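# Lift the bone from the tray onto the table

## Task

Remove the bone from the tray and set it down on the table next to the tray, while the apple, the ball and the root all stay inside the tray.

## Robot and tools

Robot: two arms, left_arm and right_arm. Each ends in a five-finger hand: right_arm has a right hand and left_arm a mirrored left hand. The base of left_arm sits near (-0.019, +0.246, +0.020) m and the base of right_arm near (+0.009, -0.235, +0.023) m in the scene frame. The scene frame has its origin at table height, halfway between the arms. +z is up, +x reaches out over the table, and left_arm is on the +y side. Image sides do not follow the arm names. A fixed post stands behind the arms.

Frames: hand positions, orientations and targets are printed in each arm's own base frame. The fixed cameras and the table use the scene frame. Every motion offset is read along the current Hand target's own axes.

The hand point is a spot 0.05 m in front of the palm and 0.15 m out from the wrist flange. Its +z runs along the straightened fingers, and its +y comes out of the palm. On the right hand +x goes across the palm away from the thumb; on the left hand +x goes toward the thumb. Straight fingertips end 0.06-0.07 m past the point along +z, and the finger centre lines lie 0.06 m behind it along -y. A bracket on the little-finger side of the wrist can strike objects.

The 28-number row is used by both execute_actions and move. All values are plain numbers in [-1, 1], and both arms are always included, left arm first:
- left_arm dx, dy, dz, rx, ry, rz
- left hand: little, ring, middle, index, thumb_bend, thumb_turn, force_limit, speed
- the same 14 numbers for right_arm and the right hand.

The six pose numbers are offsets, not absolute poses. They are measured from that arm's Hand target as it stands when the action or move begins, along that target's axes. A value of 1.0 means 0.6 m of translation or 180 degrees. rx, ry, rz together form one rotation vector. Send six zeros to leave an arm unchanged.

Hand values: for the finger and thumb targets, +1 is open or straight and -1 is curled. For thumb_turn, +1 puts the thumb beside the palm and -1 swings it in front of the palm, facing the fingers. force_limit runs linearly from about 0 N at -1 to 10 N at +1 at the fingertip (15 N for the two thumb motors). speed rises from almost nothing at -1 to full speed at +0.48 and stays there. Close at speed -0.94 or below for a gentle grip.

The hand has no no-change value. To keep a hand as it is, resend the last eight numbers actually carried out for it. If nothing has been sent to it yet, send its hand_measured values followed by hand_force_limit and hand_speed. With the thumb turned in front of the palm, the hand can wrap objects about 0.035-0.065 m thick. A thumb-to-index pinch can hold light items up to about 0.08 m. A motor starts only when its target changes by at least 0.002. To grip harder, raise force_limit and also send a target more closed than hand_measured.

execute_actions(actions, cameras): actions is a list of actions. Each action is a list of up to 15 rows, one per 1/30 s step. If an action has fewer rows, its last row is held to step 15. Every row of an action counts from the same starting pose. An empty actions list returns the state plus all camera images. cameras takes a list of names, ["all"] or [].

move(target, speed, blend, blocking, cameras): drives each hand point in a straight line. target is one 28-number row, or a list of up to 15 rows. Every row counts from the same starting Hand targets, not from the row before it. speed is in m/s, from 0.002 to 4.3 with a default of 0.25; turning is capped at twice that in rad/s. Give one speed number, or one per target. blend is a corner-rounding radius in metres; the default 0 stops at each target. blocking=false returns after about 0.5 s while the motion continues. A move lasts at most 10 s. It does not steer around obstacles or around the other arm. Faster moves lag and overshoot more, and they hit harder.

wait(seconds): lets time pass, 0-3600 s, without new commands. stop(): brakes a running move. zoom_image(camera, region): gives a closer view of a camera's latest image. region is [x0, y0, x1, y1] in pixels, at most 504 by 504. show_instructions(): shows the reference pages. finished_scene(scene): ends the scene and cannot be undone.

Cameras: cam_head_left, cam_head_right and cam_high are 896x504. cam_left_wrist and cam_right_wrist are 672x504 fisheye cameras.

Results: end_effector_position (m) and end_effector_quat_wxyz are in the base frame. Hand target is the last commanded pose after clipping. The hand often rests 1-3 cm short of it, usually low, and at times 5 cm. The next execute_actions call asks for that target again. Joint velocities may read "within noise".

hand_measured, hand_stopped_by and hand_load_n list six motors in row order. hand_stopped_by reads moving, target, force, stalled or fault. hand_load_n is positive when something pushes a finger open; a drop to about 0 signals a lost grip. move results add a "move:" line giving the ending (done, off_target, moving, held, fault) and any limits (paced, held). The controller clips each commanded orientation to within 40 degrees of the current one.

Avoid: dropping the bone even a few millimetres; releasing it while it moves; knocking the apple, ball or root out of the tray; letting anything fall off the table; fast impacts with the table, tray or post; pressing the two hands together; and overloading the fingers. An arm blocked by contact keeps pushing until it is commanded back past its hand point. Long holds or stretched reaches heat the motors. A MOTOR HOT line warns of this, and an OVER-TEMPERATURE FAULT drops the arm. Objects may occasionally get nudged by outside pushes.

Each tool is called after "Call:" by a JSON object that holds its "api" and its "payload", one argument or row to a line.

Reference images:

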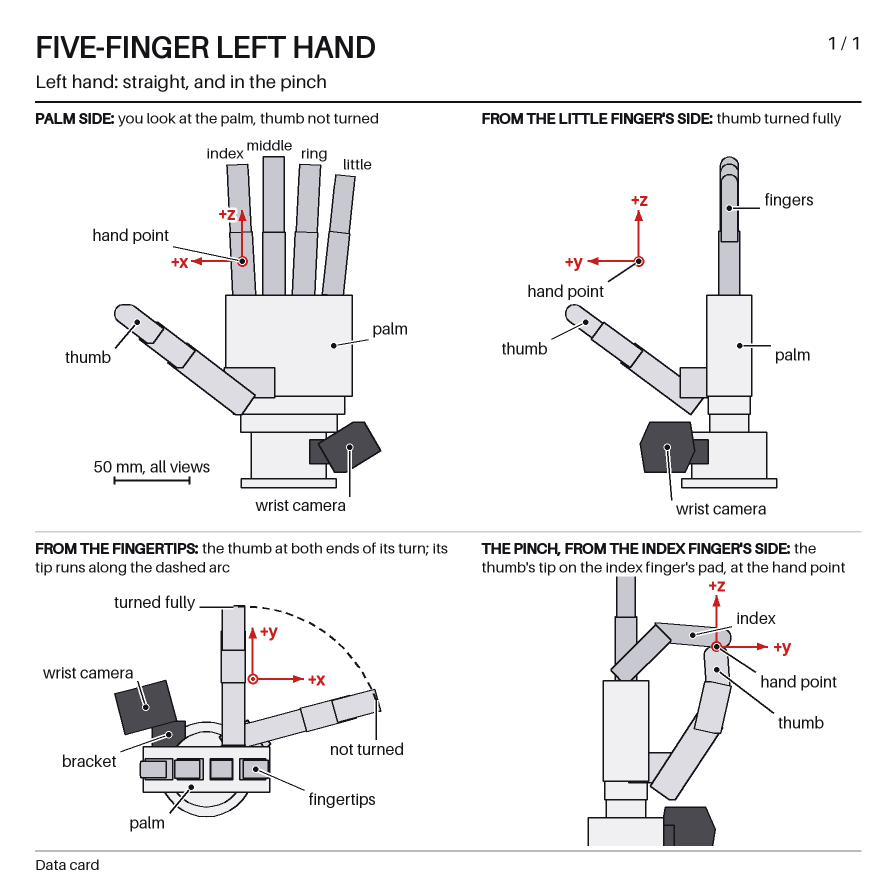

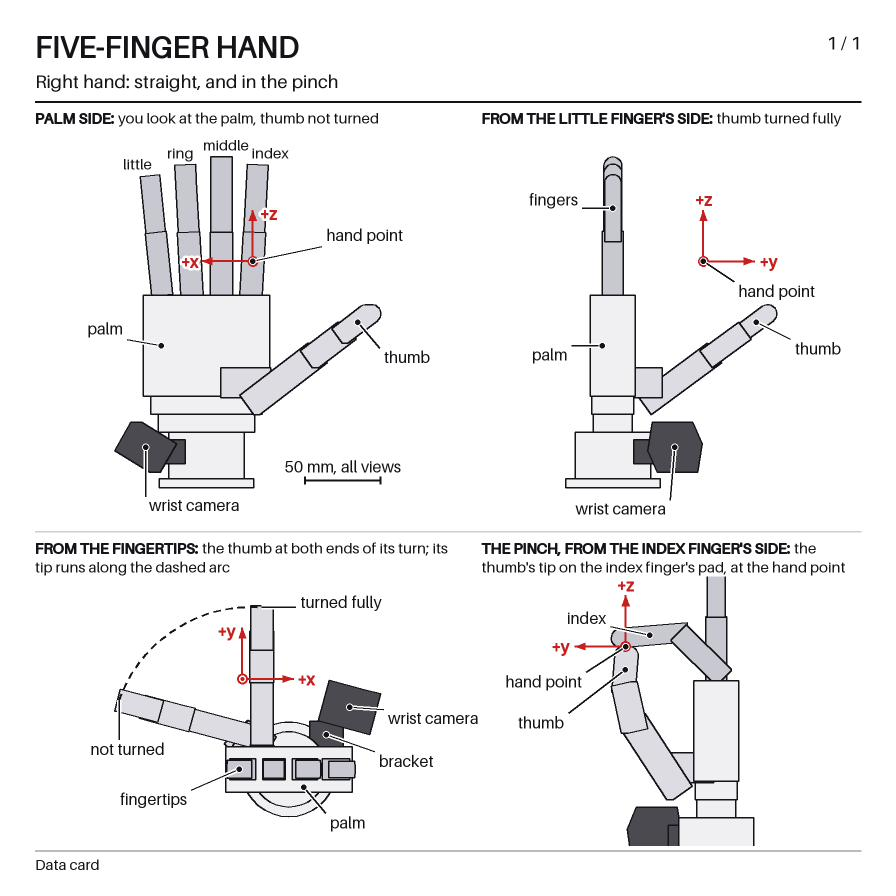

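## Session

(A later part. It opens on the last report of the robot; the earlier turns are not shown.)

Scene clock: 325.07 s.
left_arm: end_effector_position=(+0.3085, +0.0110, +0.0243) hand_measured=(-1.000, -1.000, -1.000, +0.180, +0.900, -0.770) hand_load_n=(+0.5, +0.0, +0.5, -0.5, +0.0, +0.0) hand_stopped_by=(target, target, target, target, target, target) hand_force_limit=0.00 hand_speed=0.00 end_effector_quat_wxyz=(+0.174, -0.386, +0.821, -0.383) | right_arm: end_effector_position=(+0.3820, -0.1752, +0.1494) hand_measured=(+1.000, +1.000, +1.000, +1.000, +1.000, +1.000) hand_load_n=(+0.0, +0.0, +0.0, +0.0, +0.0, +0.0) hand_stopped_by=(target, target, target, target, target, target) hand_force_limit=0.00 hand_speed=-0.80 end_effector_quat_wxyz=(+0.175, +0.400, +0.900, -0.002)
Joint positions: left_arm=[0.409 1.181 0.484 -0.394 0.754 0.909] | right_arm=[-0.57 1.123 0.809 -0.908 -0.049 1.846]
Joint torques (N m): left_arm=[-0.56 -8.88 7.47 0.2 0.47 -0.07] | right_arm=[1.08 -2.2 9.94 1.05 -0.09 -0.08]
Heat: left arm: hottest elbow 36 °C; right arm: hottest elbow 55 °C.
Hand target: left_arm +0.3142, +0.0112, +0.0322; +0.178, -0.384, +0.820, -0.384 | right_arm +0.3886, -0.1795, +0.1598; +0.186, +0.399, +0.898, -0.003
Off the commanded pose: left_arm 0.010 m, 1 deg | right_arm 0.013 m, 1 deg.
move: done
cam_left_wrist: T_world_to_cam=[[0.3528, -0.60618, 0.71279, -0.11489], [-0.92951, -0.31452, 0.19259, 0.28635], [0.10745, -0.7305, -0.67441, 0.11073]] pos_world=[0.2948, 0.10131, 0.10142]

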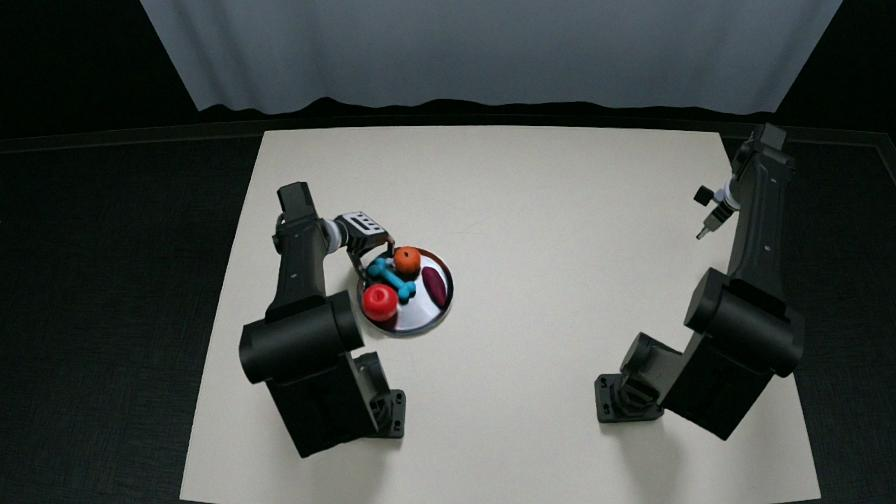

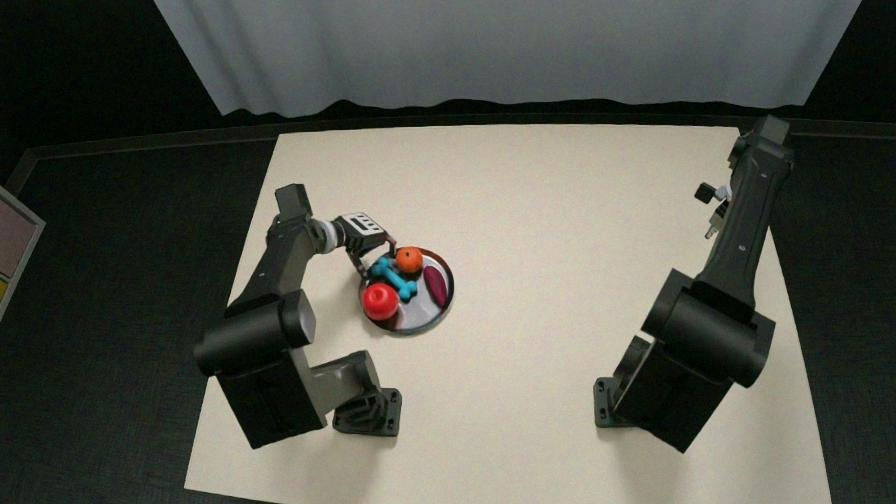

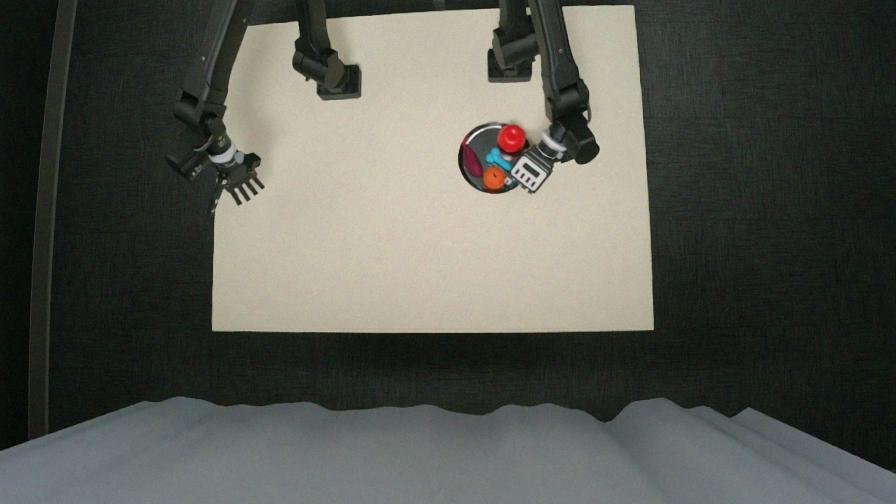

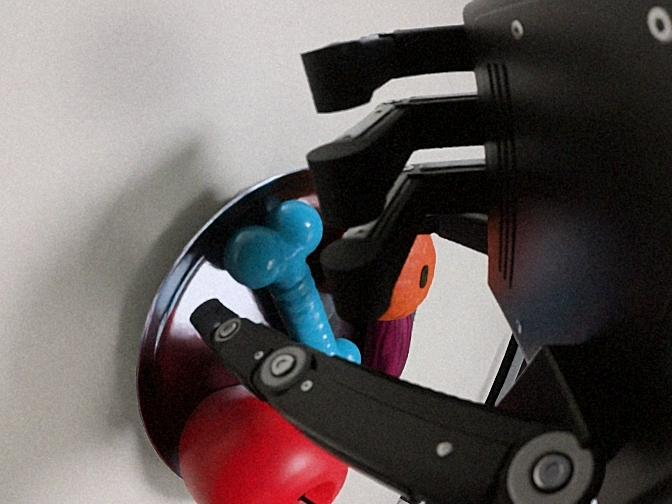

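Call:
{"api": "move", "payload": {
  "target": [-0.0005,0.0155,0.023,0,0,0,-1,-1,-1,0.04,1,-0.77,0,0,0,0,0,0,0,0,1,1,1,1,1,1,0,-0.8],
  "speed": 0.03,
  "cameras": ["cam_head_left", "cam_head_right", "cam_high", "cam_left_wrist"]
}}

Call:
{"api": "zoom_image", "payload": {
  "camera": "cam_left_wrist",
  "region": [100, 100, 420, 380]
}}

Call:
{"api": "zoom_image", "payload": {
  "camera": "cam_head_right",
  "region": [345, 235, 405, 290]
}}

Call:
{"api": "zoom_image", "payload": {
  "camera": "cam_head_left",
  "region": [345, 235, 405, 290]
}}

Scene clock: 361.90 s.
left_arm: end_effector_position=(+0.3186, +0.0142, +0.0212) hand_measured=(-1.000, -1.000, -1.000, +0.040, +1.000, -0.770) hand_load_n=(+0.0, +0.5, +0.0, +0.0, +0.0, +0.0) hand_stopped_by=(target, target, target, target, target, target) hand_force_limit=0.00 hand_speed=0.00 end_effector_quat_wxyz=(+0.187, -0.384, +0.819, -0.383) | right_arm: end_effector_position=(+0.3820, -0.1752, +0.1494) hand_measured=(+1.000, +1.000, +1.000, +1.000, +1.000, +1.000) hand_load_n=(+0.0, +0.0, +0.0, +0.0, +0.0, +0.0) hand_stopped_by=(target, target, target, target, target, target) hand_force_limit=0.00 hand_speed=-0.80 end_effector_quat_wxyz=(+0.175, +0.400, +0.900, -0.002)
Joint positions: left_arm=[0.405 1.204 0.484 -0.335 0.749 0.893] | right_arm=[-0.57 1.123 0.809 -0.908 -0.049 1.846]
Joint torques (N m): left_arm=[-1.61 -5.95 6.09 1.05 0.42 -0.1] | right_arm=[1.08 -2.26 9.95 1.06 -0.1 -0.08]
Heat: left arm: hottest elbow 38 °C; right arm: hottest elbow 55 °C.
Hand target: left_arm +0.3179, +0.0085, +0.0161; +0.178, -0.384, +0.821, -0.384 | right_arm +0.3886, -0.1795, +0.1598; +0.186, +0.399, +0.898, -0.003
Off the commanded pose: left_arm 0.008 m, 1 deg | right_arm 0.013 m, 1 deg.
move: done
cam_left_wrist: T_world_to_cam=[[0.34148, -0.60948, 0.71549, -0.11075], [-0.93094, -0.32411, 0.16822, 0.29843], [0.12937, -0.72352, -0.67807, 0.10291]] pos_world=[0.30232, 0.10368, 0.09882]

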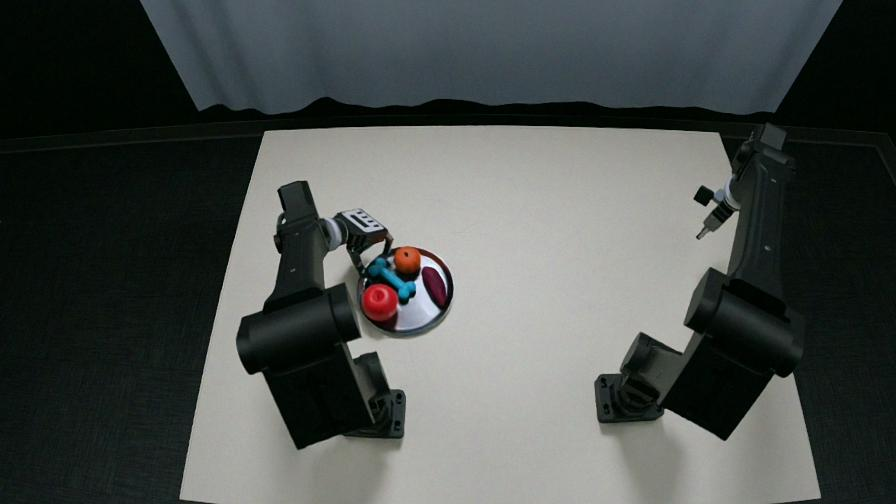

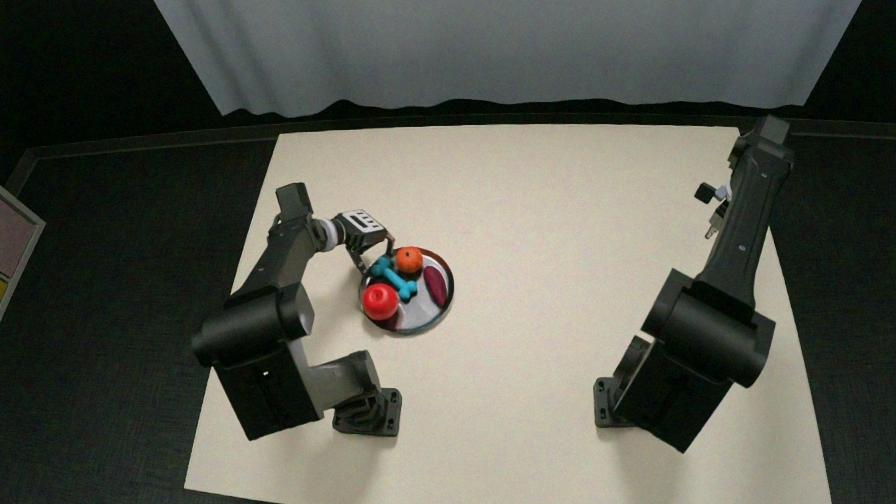

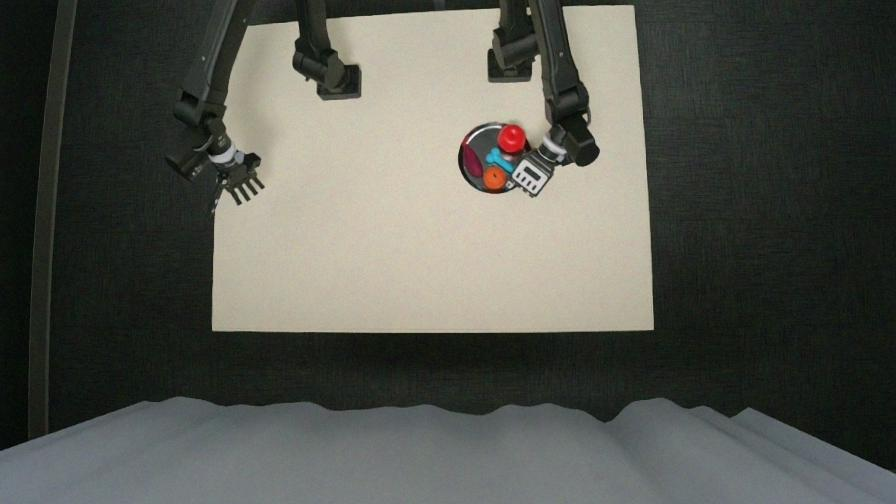

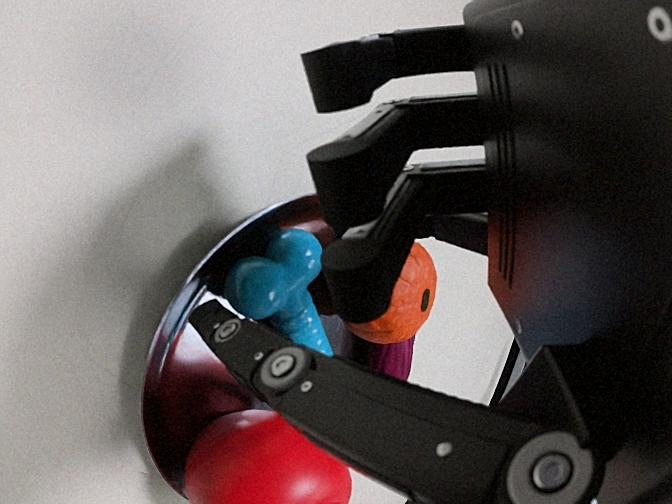

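Scaled by 1.575 from the camera's image (finer frame: 960x720).

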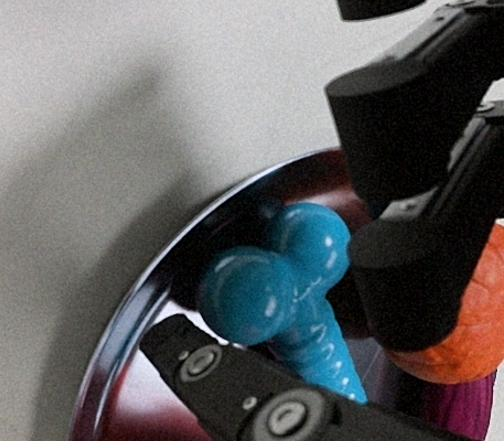

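Scaled by 8.400 from the camera's image (finer frame: 1280x720).

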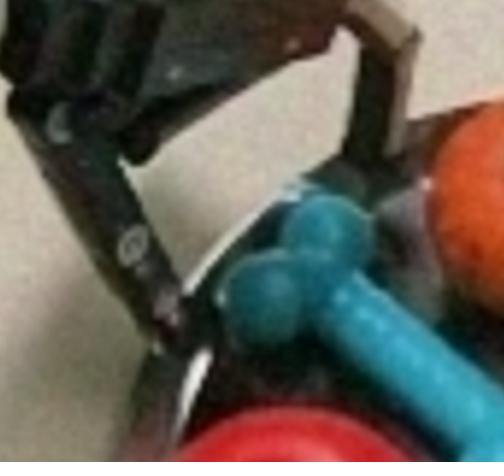

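Scaled by 8.400 from the camera's image (finer frame: 1280x720).

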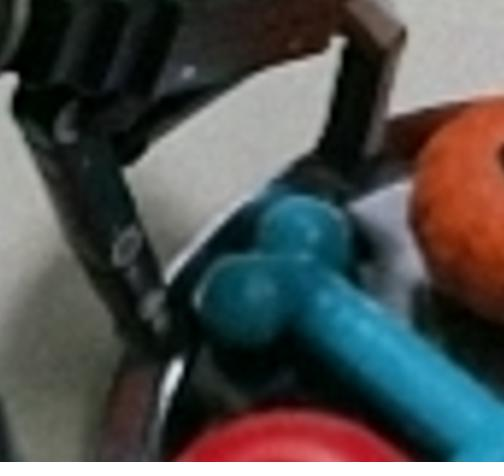

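Call:
{"api": "move", "payload": {
  "target": [0.0115,-0.0037,0.0043,0,0,0,-1,-1,-1,0.04,1,-0.77,0,0,0,0,0,0,0,0,1,1,1,1,1,1,0,-0.8],
  "speed": 0.03,
  "cameras": ["cam_head_left", "cam_head_right", "cam_left_wrist"]
}}

Call:
{"api": "zoom_image", "payload": {
  "camera": "cam_left_wrist",
  "region": [100, 100, 420, 380]
}}

Call:
{"api": "zoom_image", "payload": {
  "camera": "cam_head_right",
  "region": [345, 235, 405, 290]
}}

Call:
{"api": "zoom_image", "payload": {
  "camera": "cam_head_left",
  "region": [345, 235, 405, 290]
}}

Scene clock: 366.77 s.
left_arm: end_effector_position=(+0.3157, +0.0059, +0.0171) hand_measured=(-1.000, -1.000, -1.000, +0.040, +1.000, -0.770) hand_load_n=(+0.0, +0.0, +0.0, +0.0, +0.0, +0.0) hand_stopped_by=(target, target, target, target, target, target) hand_force_limit=0.00 hand_speed=0.00 end_effector_quat_wxyz=(+0.180, -0.387, +0.820, -0.382) | right_arm: end_effector_position=(+0.3820, -0.1752, +0.1494) hand_measured=(+1.000, +1.000, +1.000, +1.000, +1.000, +1.000) hand_load_n=(+0.0, +0.0, +0.0, +0.0, +0.0, +0.0) hand_stopped_by=(target, target, target, target, target, target) hand_force_limit=0.00 hand_speed=-0.80 end_effector_quat_wxyz=(+0.175, +0.400, +0.900, -0.002)
Joint positions: left_arm=[0.381 1.204 0.47 -0.318 0.738 0.866] | right_arm=[-0.57 1.123 0.809 -0.908 -0.049 1.846]
Joint torques (N m): left_arm=[-1.49 -7.41 5.89 1.09 0.41 -0.08] | right_arm=[1.03 -2.2 9.95 1.05 -0.1 -0.08]
Heat: left arm: hottest elbow 37 °C; right arm: hottest elbow 55 °C.
Hand target: left_arm +0.3160, +0.0010, +0.0162; +0.178, -0.384, +0.820, -0.384 | right_arm +0.3886, -0.1795, +0.1598; +0.186, +0.399, +0.898, -0.003
Off the commanded pose: left_arm 0.005 m, 0 deg | right_arm 0.013 m, 1 deg.
move: done
cam_left_wrist: T_world_to_cam=[[0.35074, -0.60536, 0.71451, -0.1148], [-0.92878, -0.32246, 0.18272, 0.29273], [0.11979, -0.72771, -0.67535, 0.09756]] pos_world=[0.30046, 0.09589, 0.09442]

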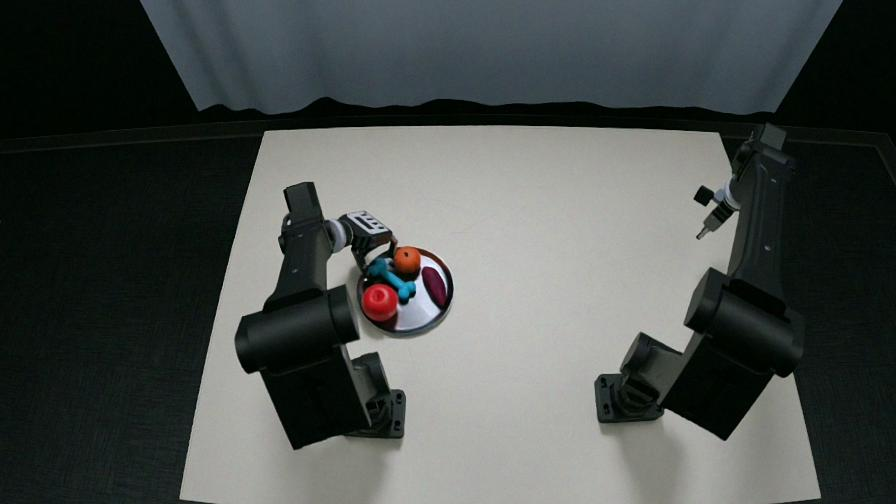

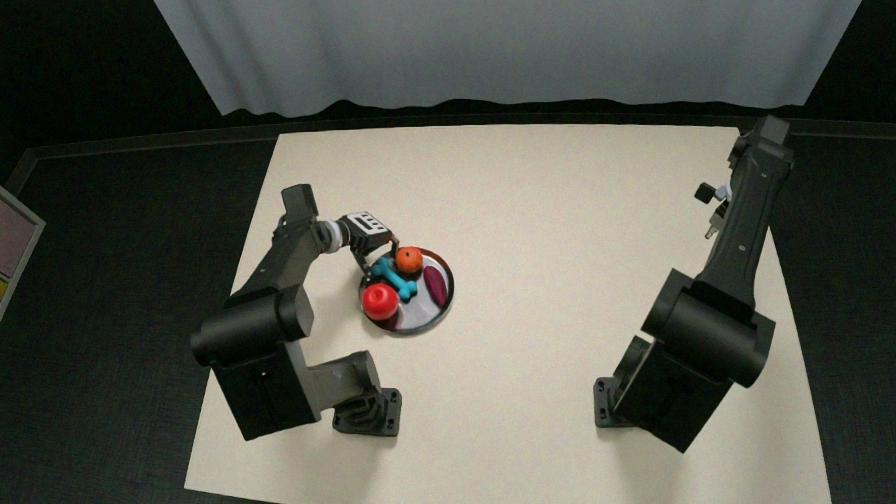

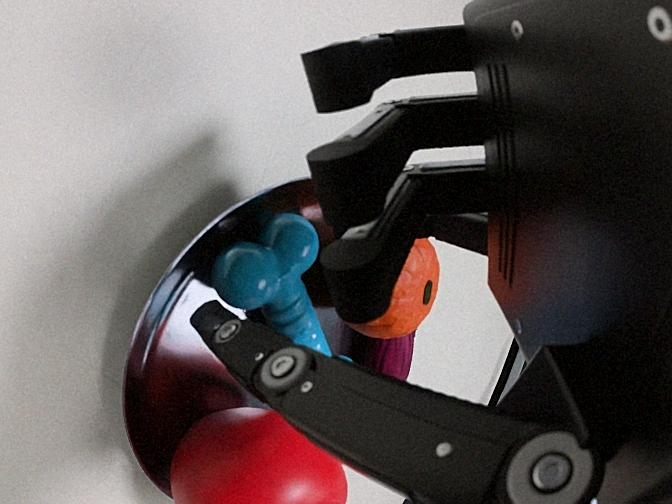

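Scaled by 1.575 from the camera's image (finer frame: 960x720).

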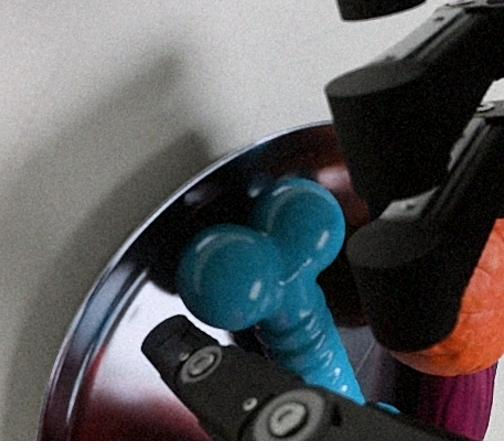

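Scaled by 8.400 from the camera's image (finer frame: 1280x720).

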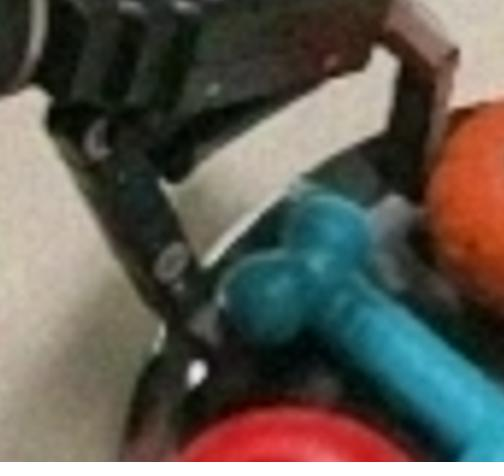

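Scaled by 8.400 from the camera's image (finer frame: 1280x720).

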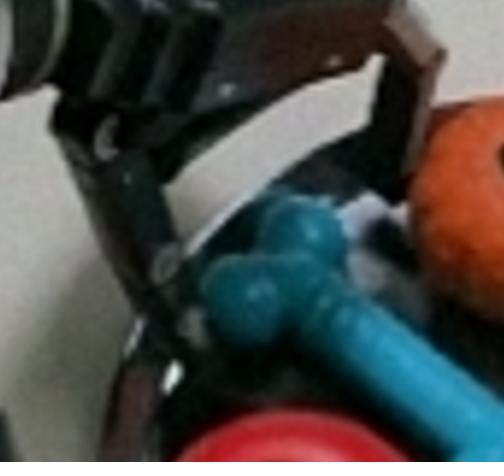

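Call:
{"api": "move", "payload": {
  "target": [-0.0058,0.0138,0.0107,0,0,0,-1,-1,-1,0.04,1,-0.77,0,0,0,0,0,0,0,0,1,1,1,1,1,1,0,-0.8],
  "speed": 0.03,
  "cameras": ["cam_head_left", "cam_head_right", "cam_left_wrist"]
}}

Call:
{"api": "zoom_image", "payload": {
  "camera": "cam_left_wrist",
  "region": [100, 100, 420, 380]
}}

Call:
{"api": "zoom_image", "payload": {
  "camera": "cam_head_right",
  "region": [345, 235, 405, 290]
}}

Call:
{"api": "zoom_image", "payload": {
  "camera": "cam_head_left",
  "region": [345, 235, 405, 290]
}}

Scene clock: 379.50 s.
left_arm: end_effector_position=(+0.3188, +0.0071, +0.0105) hand_measured=(-1.000, -1.000, -1.000, +0.040, +1.000, -0.770) hand_load_n=(+0.0, +0.0, +0.0, +0.0, +0.0, +0.0) hand_stopped_by=(target, target, target, target, target, target) hand_force_limit=0.00 hand_speed=0.00 end_effector_quat_wxyz=(+0.184, -0.385, +0.819, -0.383) | right_arm: end_effector_position=(+0.3820, -0.1752, +0.1494) hand_measured=(+1.000, +1.000, +1.000, +1.000, +1.000, +1.000) hand_load_n=(+0.0, +0.0, +0.0, -0.5, -0.5, +0.0) hand_stopped_by=(target, target, target, target, target, target) hand_force_limit=0.00 hand_speed=-0.80 end_effector_quat_wxyz=(+0.175, +0.400, +0.900, -0.002)
Joint positions: left_arm=[0.381 1.23 0.463 -0.277 0.738 0.865] | right_arm=[-0.57 1.123 0.809 -0.908 -0.049 1.846]
Joint torques (N m): left_arm=[-1.26 -6.3 5.96 1.06 0.54 -0.01] | right_arm=[1.08 -2.2 9.95 1.05 -0.1 -0.08]
Heat: left arm: hottest elbow 36 °C; right arm: hottest elbow 55 °C.
Hand target: left_arm +0.3180, +0.0039, +0.0058; +0.178, -0.384, +0.820, -0.384 | right_arm +0.3886, -0.1795, +0.1598; +0.186, +0.399, +0.898, -0.003
Off the commanded pose: left_arm 0.006 m, 1 deg | right_arm 0.013 m, 1 deg.
move: done
cam_left_wrist: T_world_to_cam=[[0.34542, -0.60727, 0.71547, -0.10871], [-0.93003, -0.32339, 0.17452, 0.29773], [0.1254, -0.7257, -0.67649, 0.0918]] pos_world=[0.30294, 0.09688, 0.08792]

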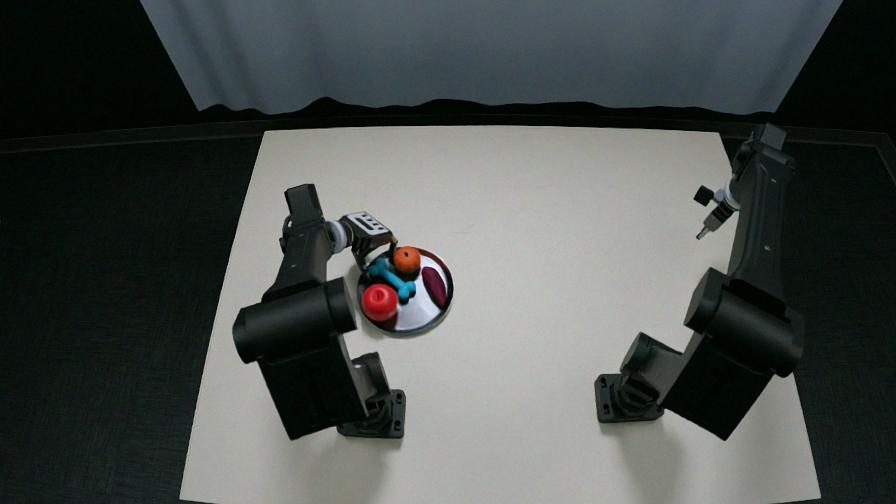

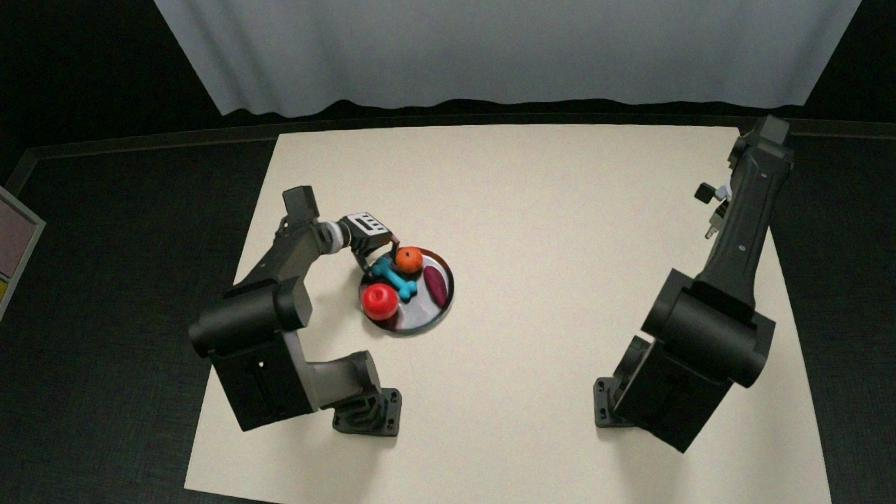

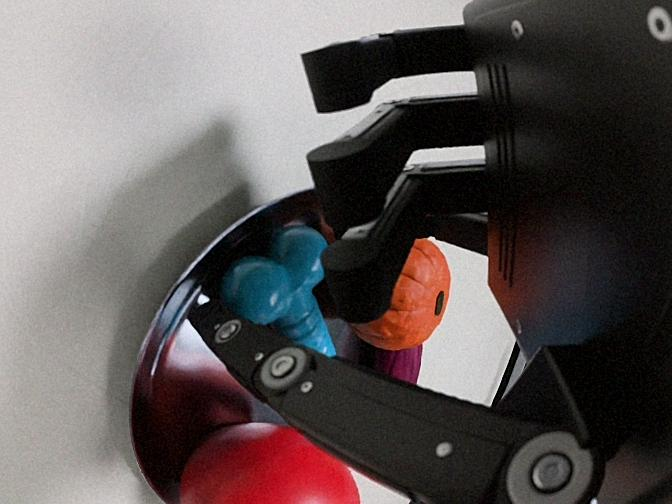

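Scaled by 1.575 from the camera's image (finer frame: 960x720).

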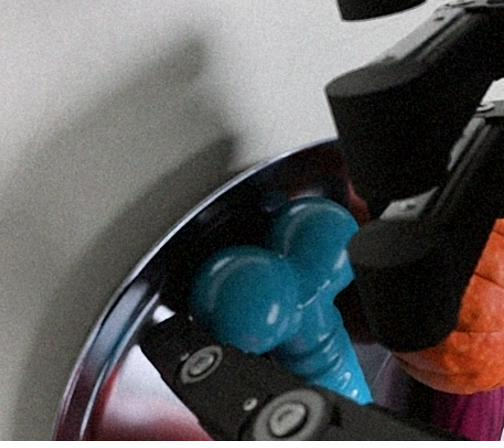

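Scaled by 8.400 from the camera's image (finer frame: 1280x720).

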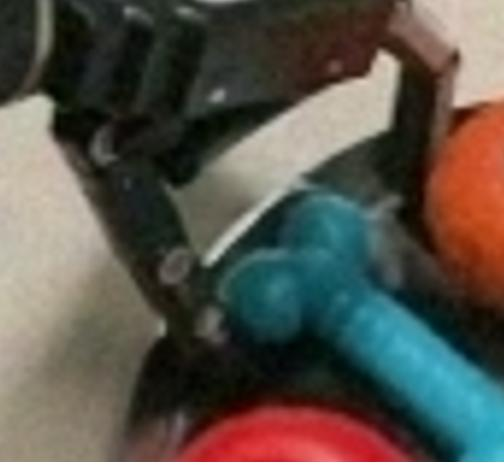

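Scaled by 8.400 from the camera's image (finer frame: 1280x720).

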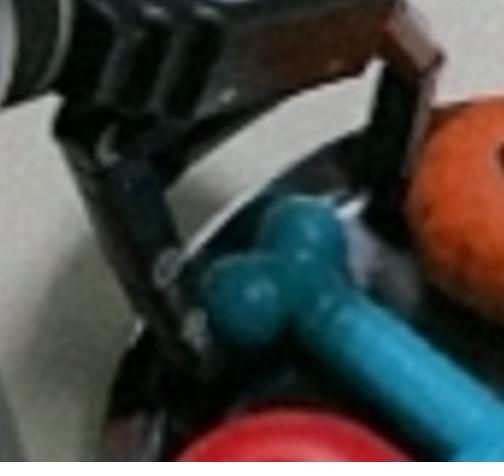

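Call:
{"api": "zoom_image", "payload": {
  "camera": "cam_head_left",
  "region": [355, 245, 395, 285]
}}

Call:
{"api": "zoom_image", "payload": {
  "camera": "cam_head_right",
  "region": [355, 245, 395, 285]
}}

Scaled by 12.600 from the camera's image (finer frame: 1280x720).

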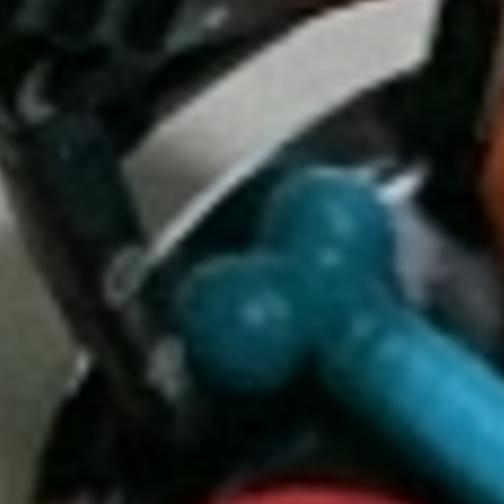

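Scaled by 12.600 from the camera's image (finer frame: 1280x720).

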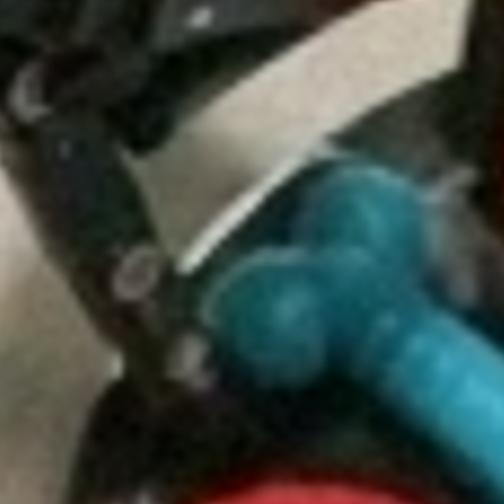

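Call:
{"api": "move", "payload": {
  "target": [
    [0,-0.0179,-0.015,0,0,0,-1,-1,-1,0.04,1,-0.77,0,0,0,0,0,0,0,0,1,1,1,1,1,1,0,-0.8],
    [-0.0215,-0.007,-0.0333,0,0,0,-1,-1,-1,0.04,0.8,-0.7,0,0,0,0,0,0,0,0,1,1,1,1,1,1,0,-0.8]
  ],
  "speed": 0.04,
  "cameras": ["cam_head_left", "cam_head_right", "cam_left_wrist"]
}}

Call:
{"api": "zoom_image", "payload": {
  "camera": "cam_left_wrist",
  "region": [100, 100, 420, 380]
}}

Call:
{"api": "zoom_image", "payload": {
  "camera": "cam_head_right",
  "region": [350, 240, 400, 290]
}}

Call:
{"api": "zoom_image", "payload": {
  "camera": "cam_head_left",
  "region": [350, 240, 400, 290]
}}

Scene clock: 437.73 s.
left_arm: end_effector_position=(+0.3046, +0.0113, +0.0137) hand_measured=(-1.000, -1.000, -1.000, +0.040, +0.800, -0.700) hand_load_n=(+0.0, +0.0, +0.0, +0.0, +0.0, +0.0) hand_stopped_by=(target, target, target, target, target, target) hand_force_limit=0.00 hand_speed=0.00 end_effector_quat_wxyz=(+0.166, -0.386, +0.821, -0.386) | right_arm: end_effector_position=(+0.3820, -0.1752, +0.1494) hand_measured=(+1.000, +1.000, +1.000, +1.000, +1.000, +1.000) hand_load_n=(+0.0, +0.0, +0.0, +0.0, +0.0, +0.0) hand_stopped_by=(target, target, target, target, target, target) hand_force_limit=0.00 hand_speed=-0.80 end_effector_quat_wxyz=(+0.175, +0.400, +0.900, -0.002)
Joint positions: left_arm=[0.42 1.214 0.472 -0.377 0.767 0.927] | right_arm=[-0.57 1.123 0.809 -0.908 -0.049 1.846]
Joint torques (N m): left_arm=[1.32 -6.71 8.76 0.23 0.55 0.1] | right_arm=[1.08 -2.26 9.94 1.06 -0.1 -0.08]
Heat: left arm: hottest elbow 35 °C; right arm: hottest elbow 56 °C.
Hand target: left_arm +0.3167, +0.0219, +0.0219; +0.179, -0.384, +0.820, -0.384 | right_arm +0.3886, -0.1795, +0.1598; +0.186, +0.399, +0.898, -0.003
Off the commanded pose: left_arm 0.018 m, 1 deg | right_arm 0.013 m, 1 deg.
move: off_target (left_arm); target 2's new numbers were sent with left_arm's hand 0.018 m and 1 deg from that target
cam_left_wrist: T_world_to_cam=[[0.35641, -0.60063, 0.71569, -0.10699], [-0.92941, -0.30643, 0.20568, 0.28452], [0.09577, -0.73848, -0.66744, 0.10781]] pos_world=[0.29225, 0.10254, 0.09001]

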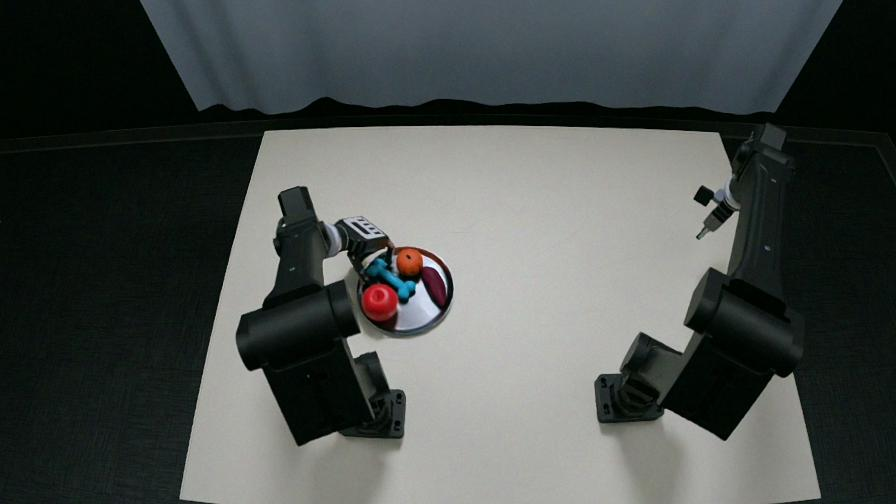

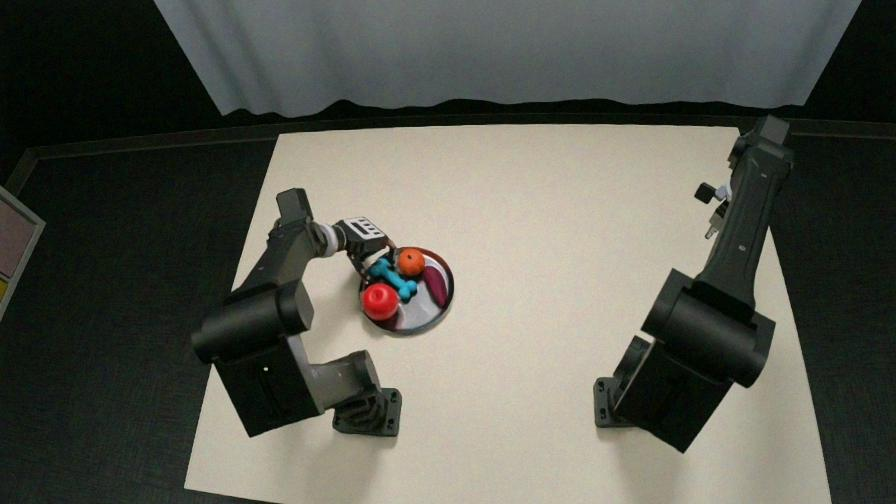

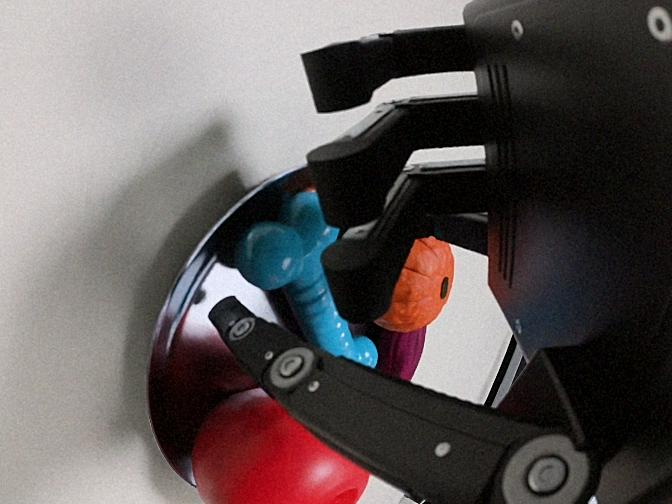

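Scaled by 1.575 from the camera's image (finer frame: 960x720).

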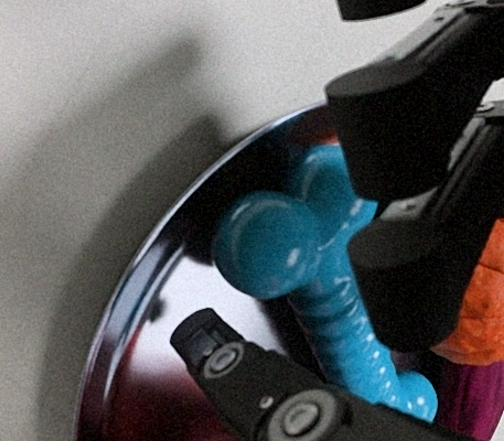

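Scaled by 10.080 from the camera's image (finer frame: 1280x720).

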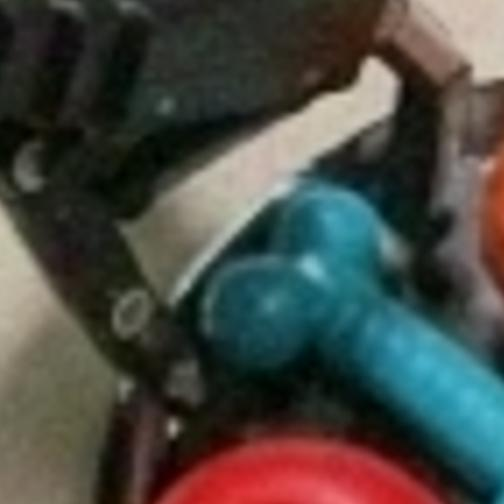

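Scaled by 10.080 from the camera's image (finer frame: 1280x720).

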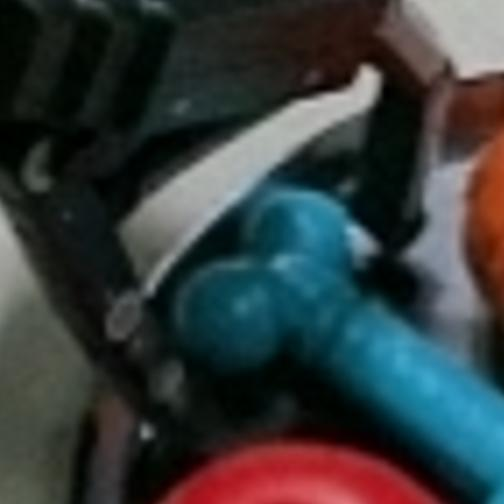

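Call:
{"api": "execute_actions", "payload": {
  "actions": [
    [[0,0,0,0,0,0,-1,-1,-1,0.04,0.8,-0.7,0,0,0,0,0,0,0,0,1,1,1,1,1,1,0,-0.8]]
  ],
  "cameras": ["cam_head_left", "cam_head_right", "cam_left_wrist"]
}}

Scene clock: 442.50 s.
left_arm: end_effector_position=(+0.3046, +0.0113, +0.0137) hand_measured=(-1.000, -1.000, -1.000, +0.040, +0.800, -0.700) hand_load_n=(+0.0, +0.5, +0.0, +0.0, +0.0, +0.0) hand_stopped_by=(target, target, target, target, target, target) hand_force_limit=0.00 hand_speed=0.00 end_effector_quat_wxyz=(+0.166, -0.386, +0.821, -0.386) | right_arm: end_effector_position=(+0.3820, -0.1752, +0.1494) hand_measured=(+1.000, +1.000, +1.000, +1.000, +1.000, +1.000) hand_load_n=(+0.0, +0.0, +0.0, +0.0, +0.0, +0.0) hand_stopped_by=(target, target, target, target, target, target) hand_force_limit=0.00 hand_speed=-0.80 end_effector_quat_wxyz=(+0.175, +0.400, +0.900, -0.002)
Joint positions: left_arm=[0.42 1.214 0.472 -0.377 0.767 0.927] | right_arm=[-0.57 1.123 0.809 -0.908 -0.049 1.846]
Joint torques (N m): left_arm=[0.97 -6.65 8.58 0.31 0.59 0.13] | right_arm=[1.08 -2.2 9.95 1.05 -0.1 -0.07]
Heat: left arm: hottest elbow 36 °C; right arm: hottest elbow 56 °C.
Hand target: left_arm +0.3167, +0.0219, +0.0219; +0.179, -0.384, +0.820, -0.384 | right_arm +0.3886, -0.1795, +0.1598; +0.186, +0.399, +0.898, -0.003
Off the commanded pose: left_arm 0.018 m, 1 deg | right_arm 0.013 m, 1 deg.
cam_left_wrist: T_world_to_cam=[[0.35641, -0.60063, 0.71569, -0.10699], [-0.92941, -0.30643, 0.20568, 0.28452], [0.09577, -0.73848, -0.66744, 0.10781]] pos_world=[0.29225, 0.10254, 0.09001]

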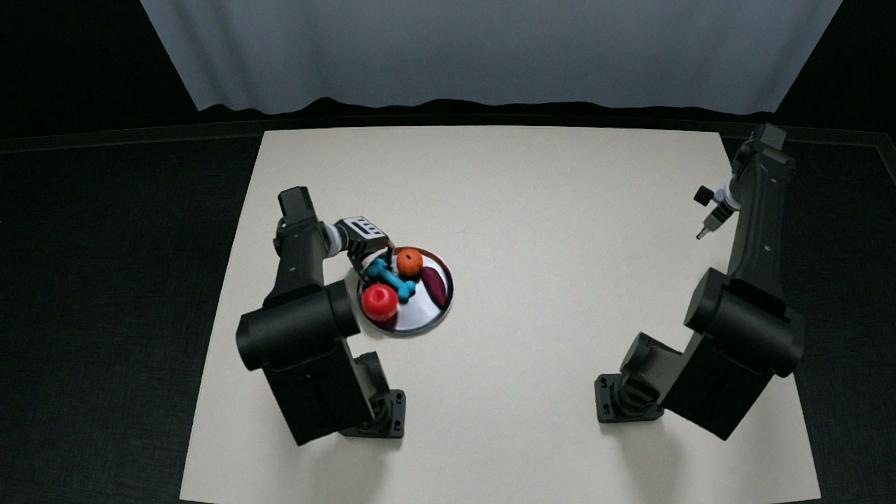

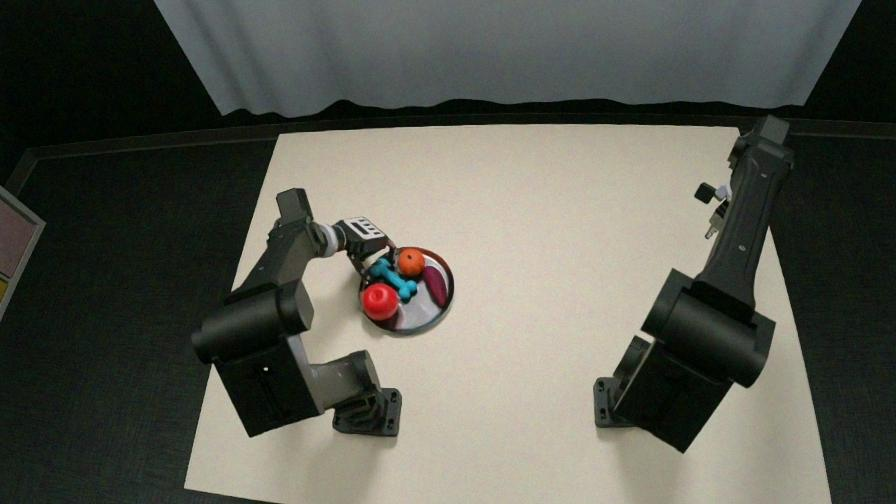

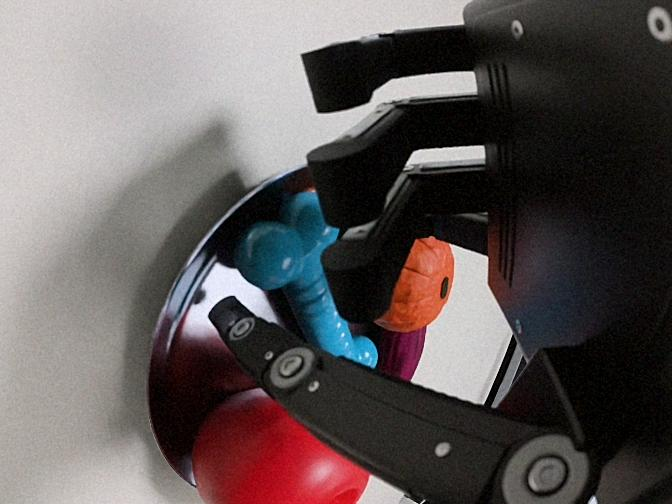

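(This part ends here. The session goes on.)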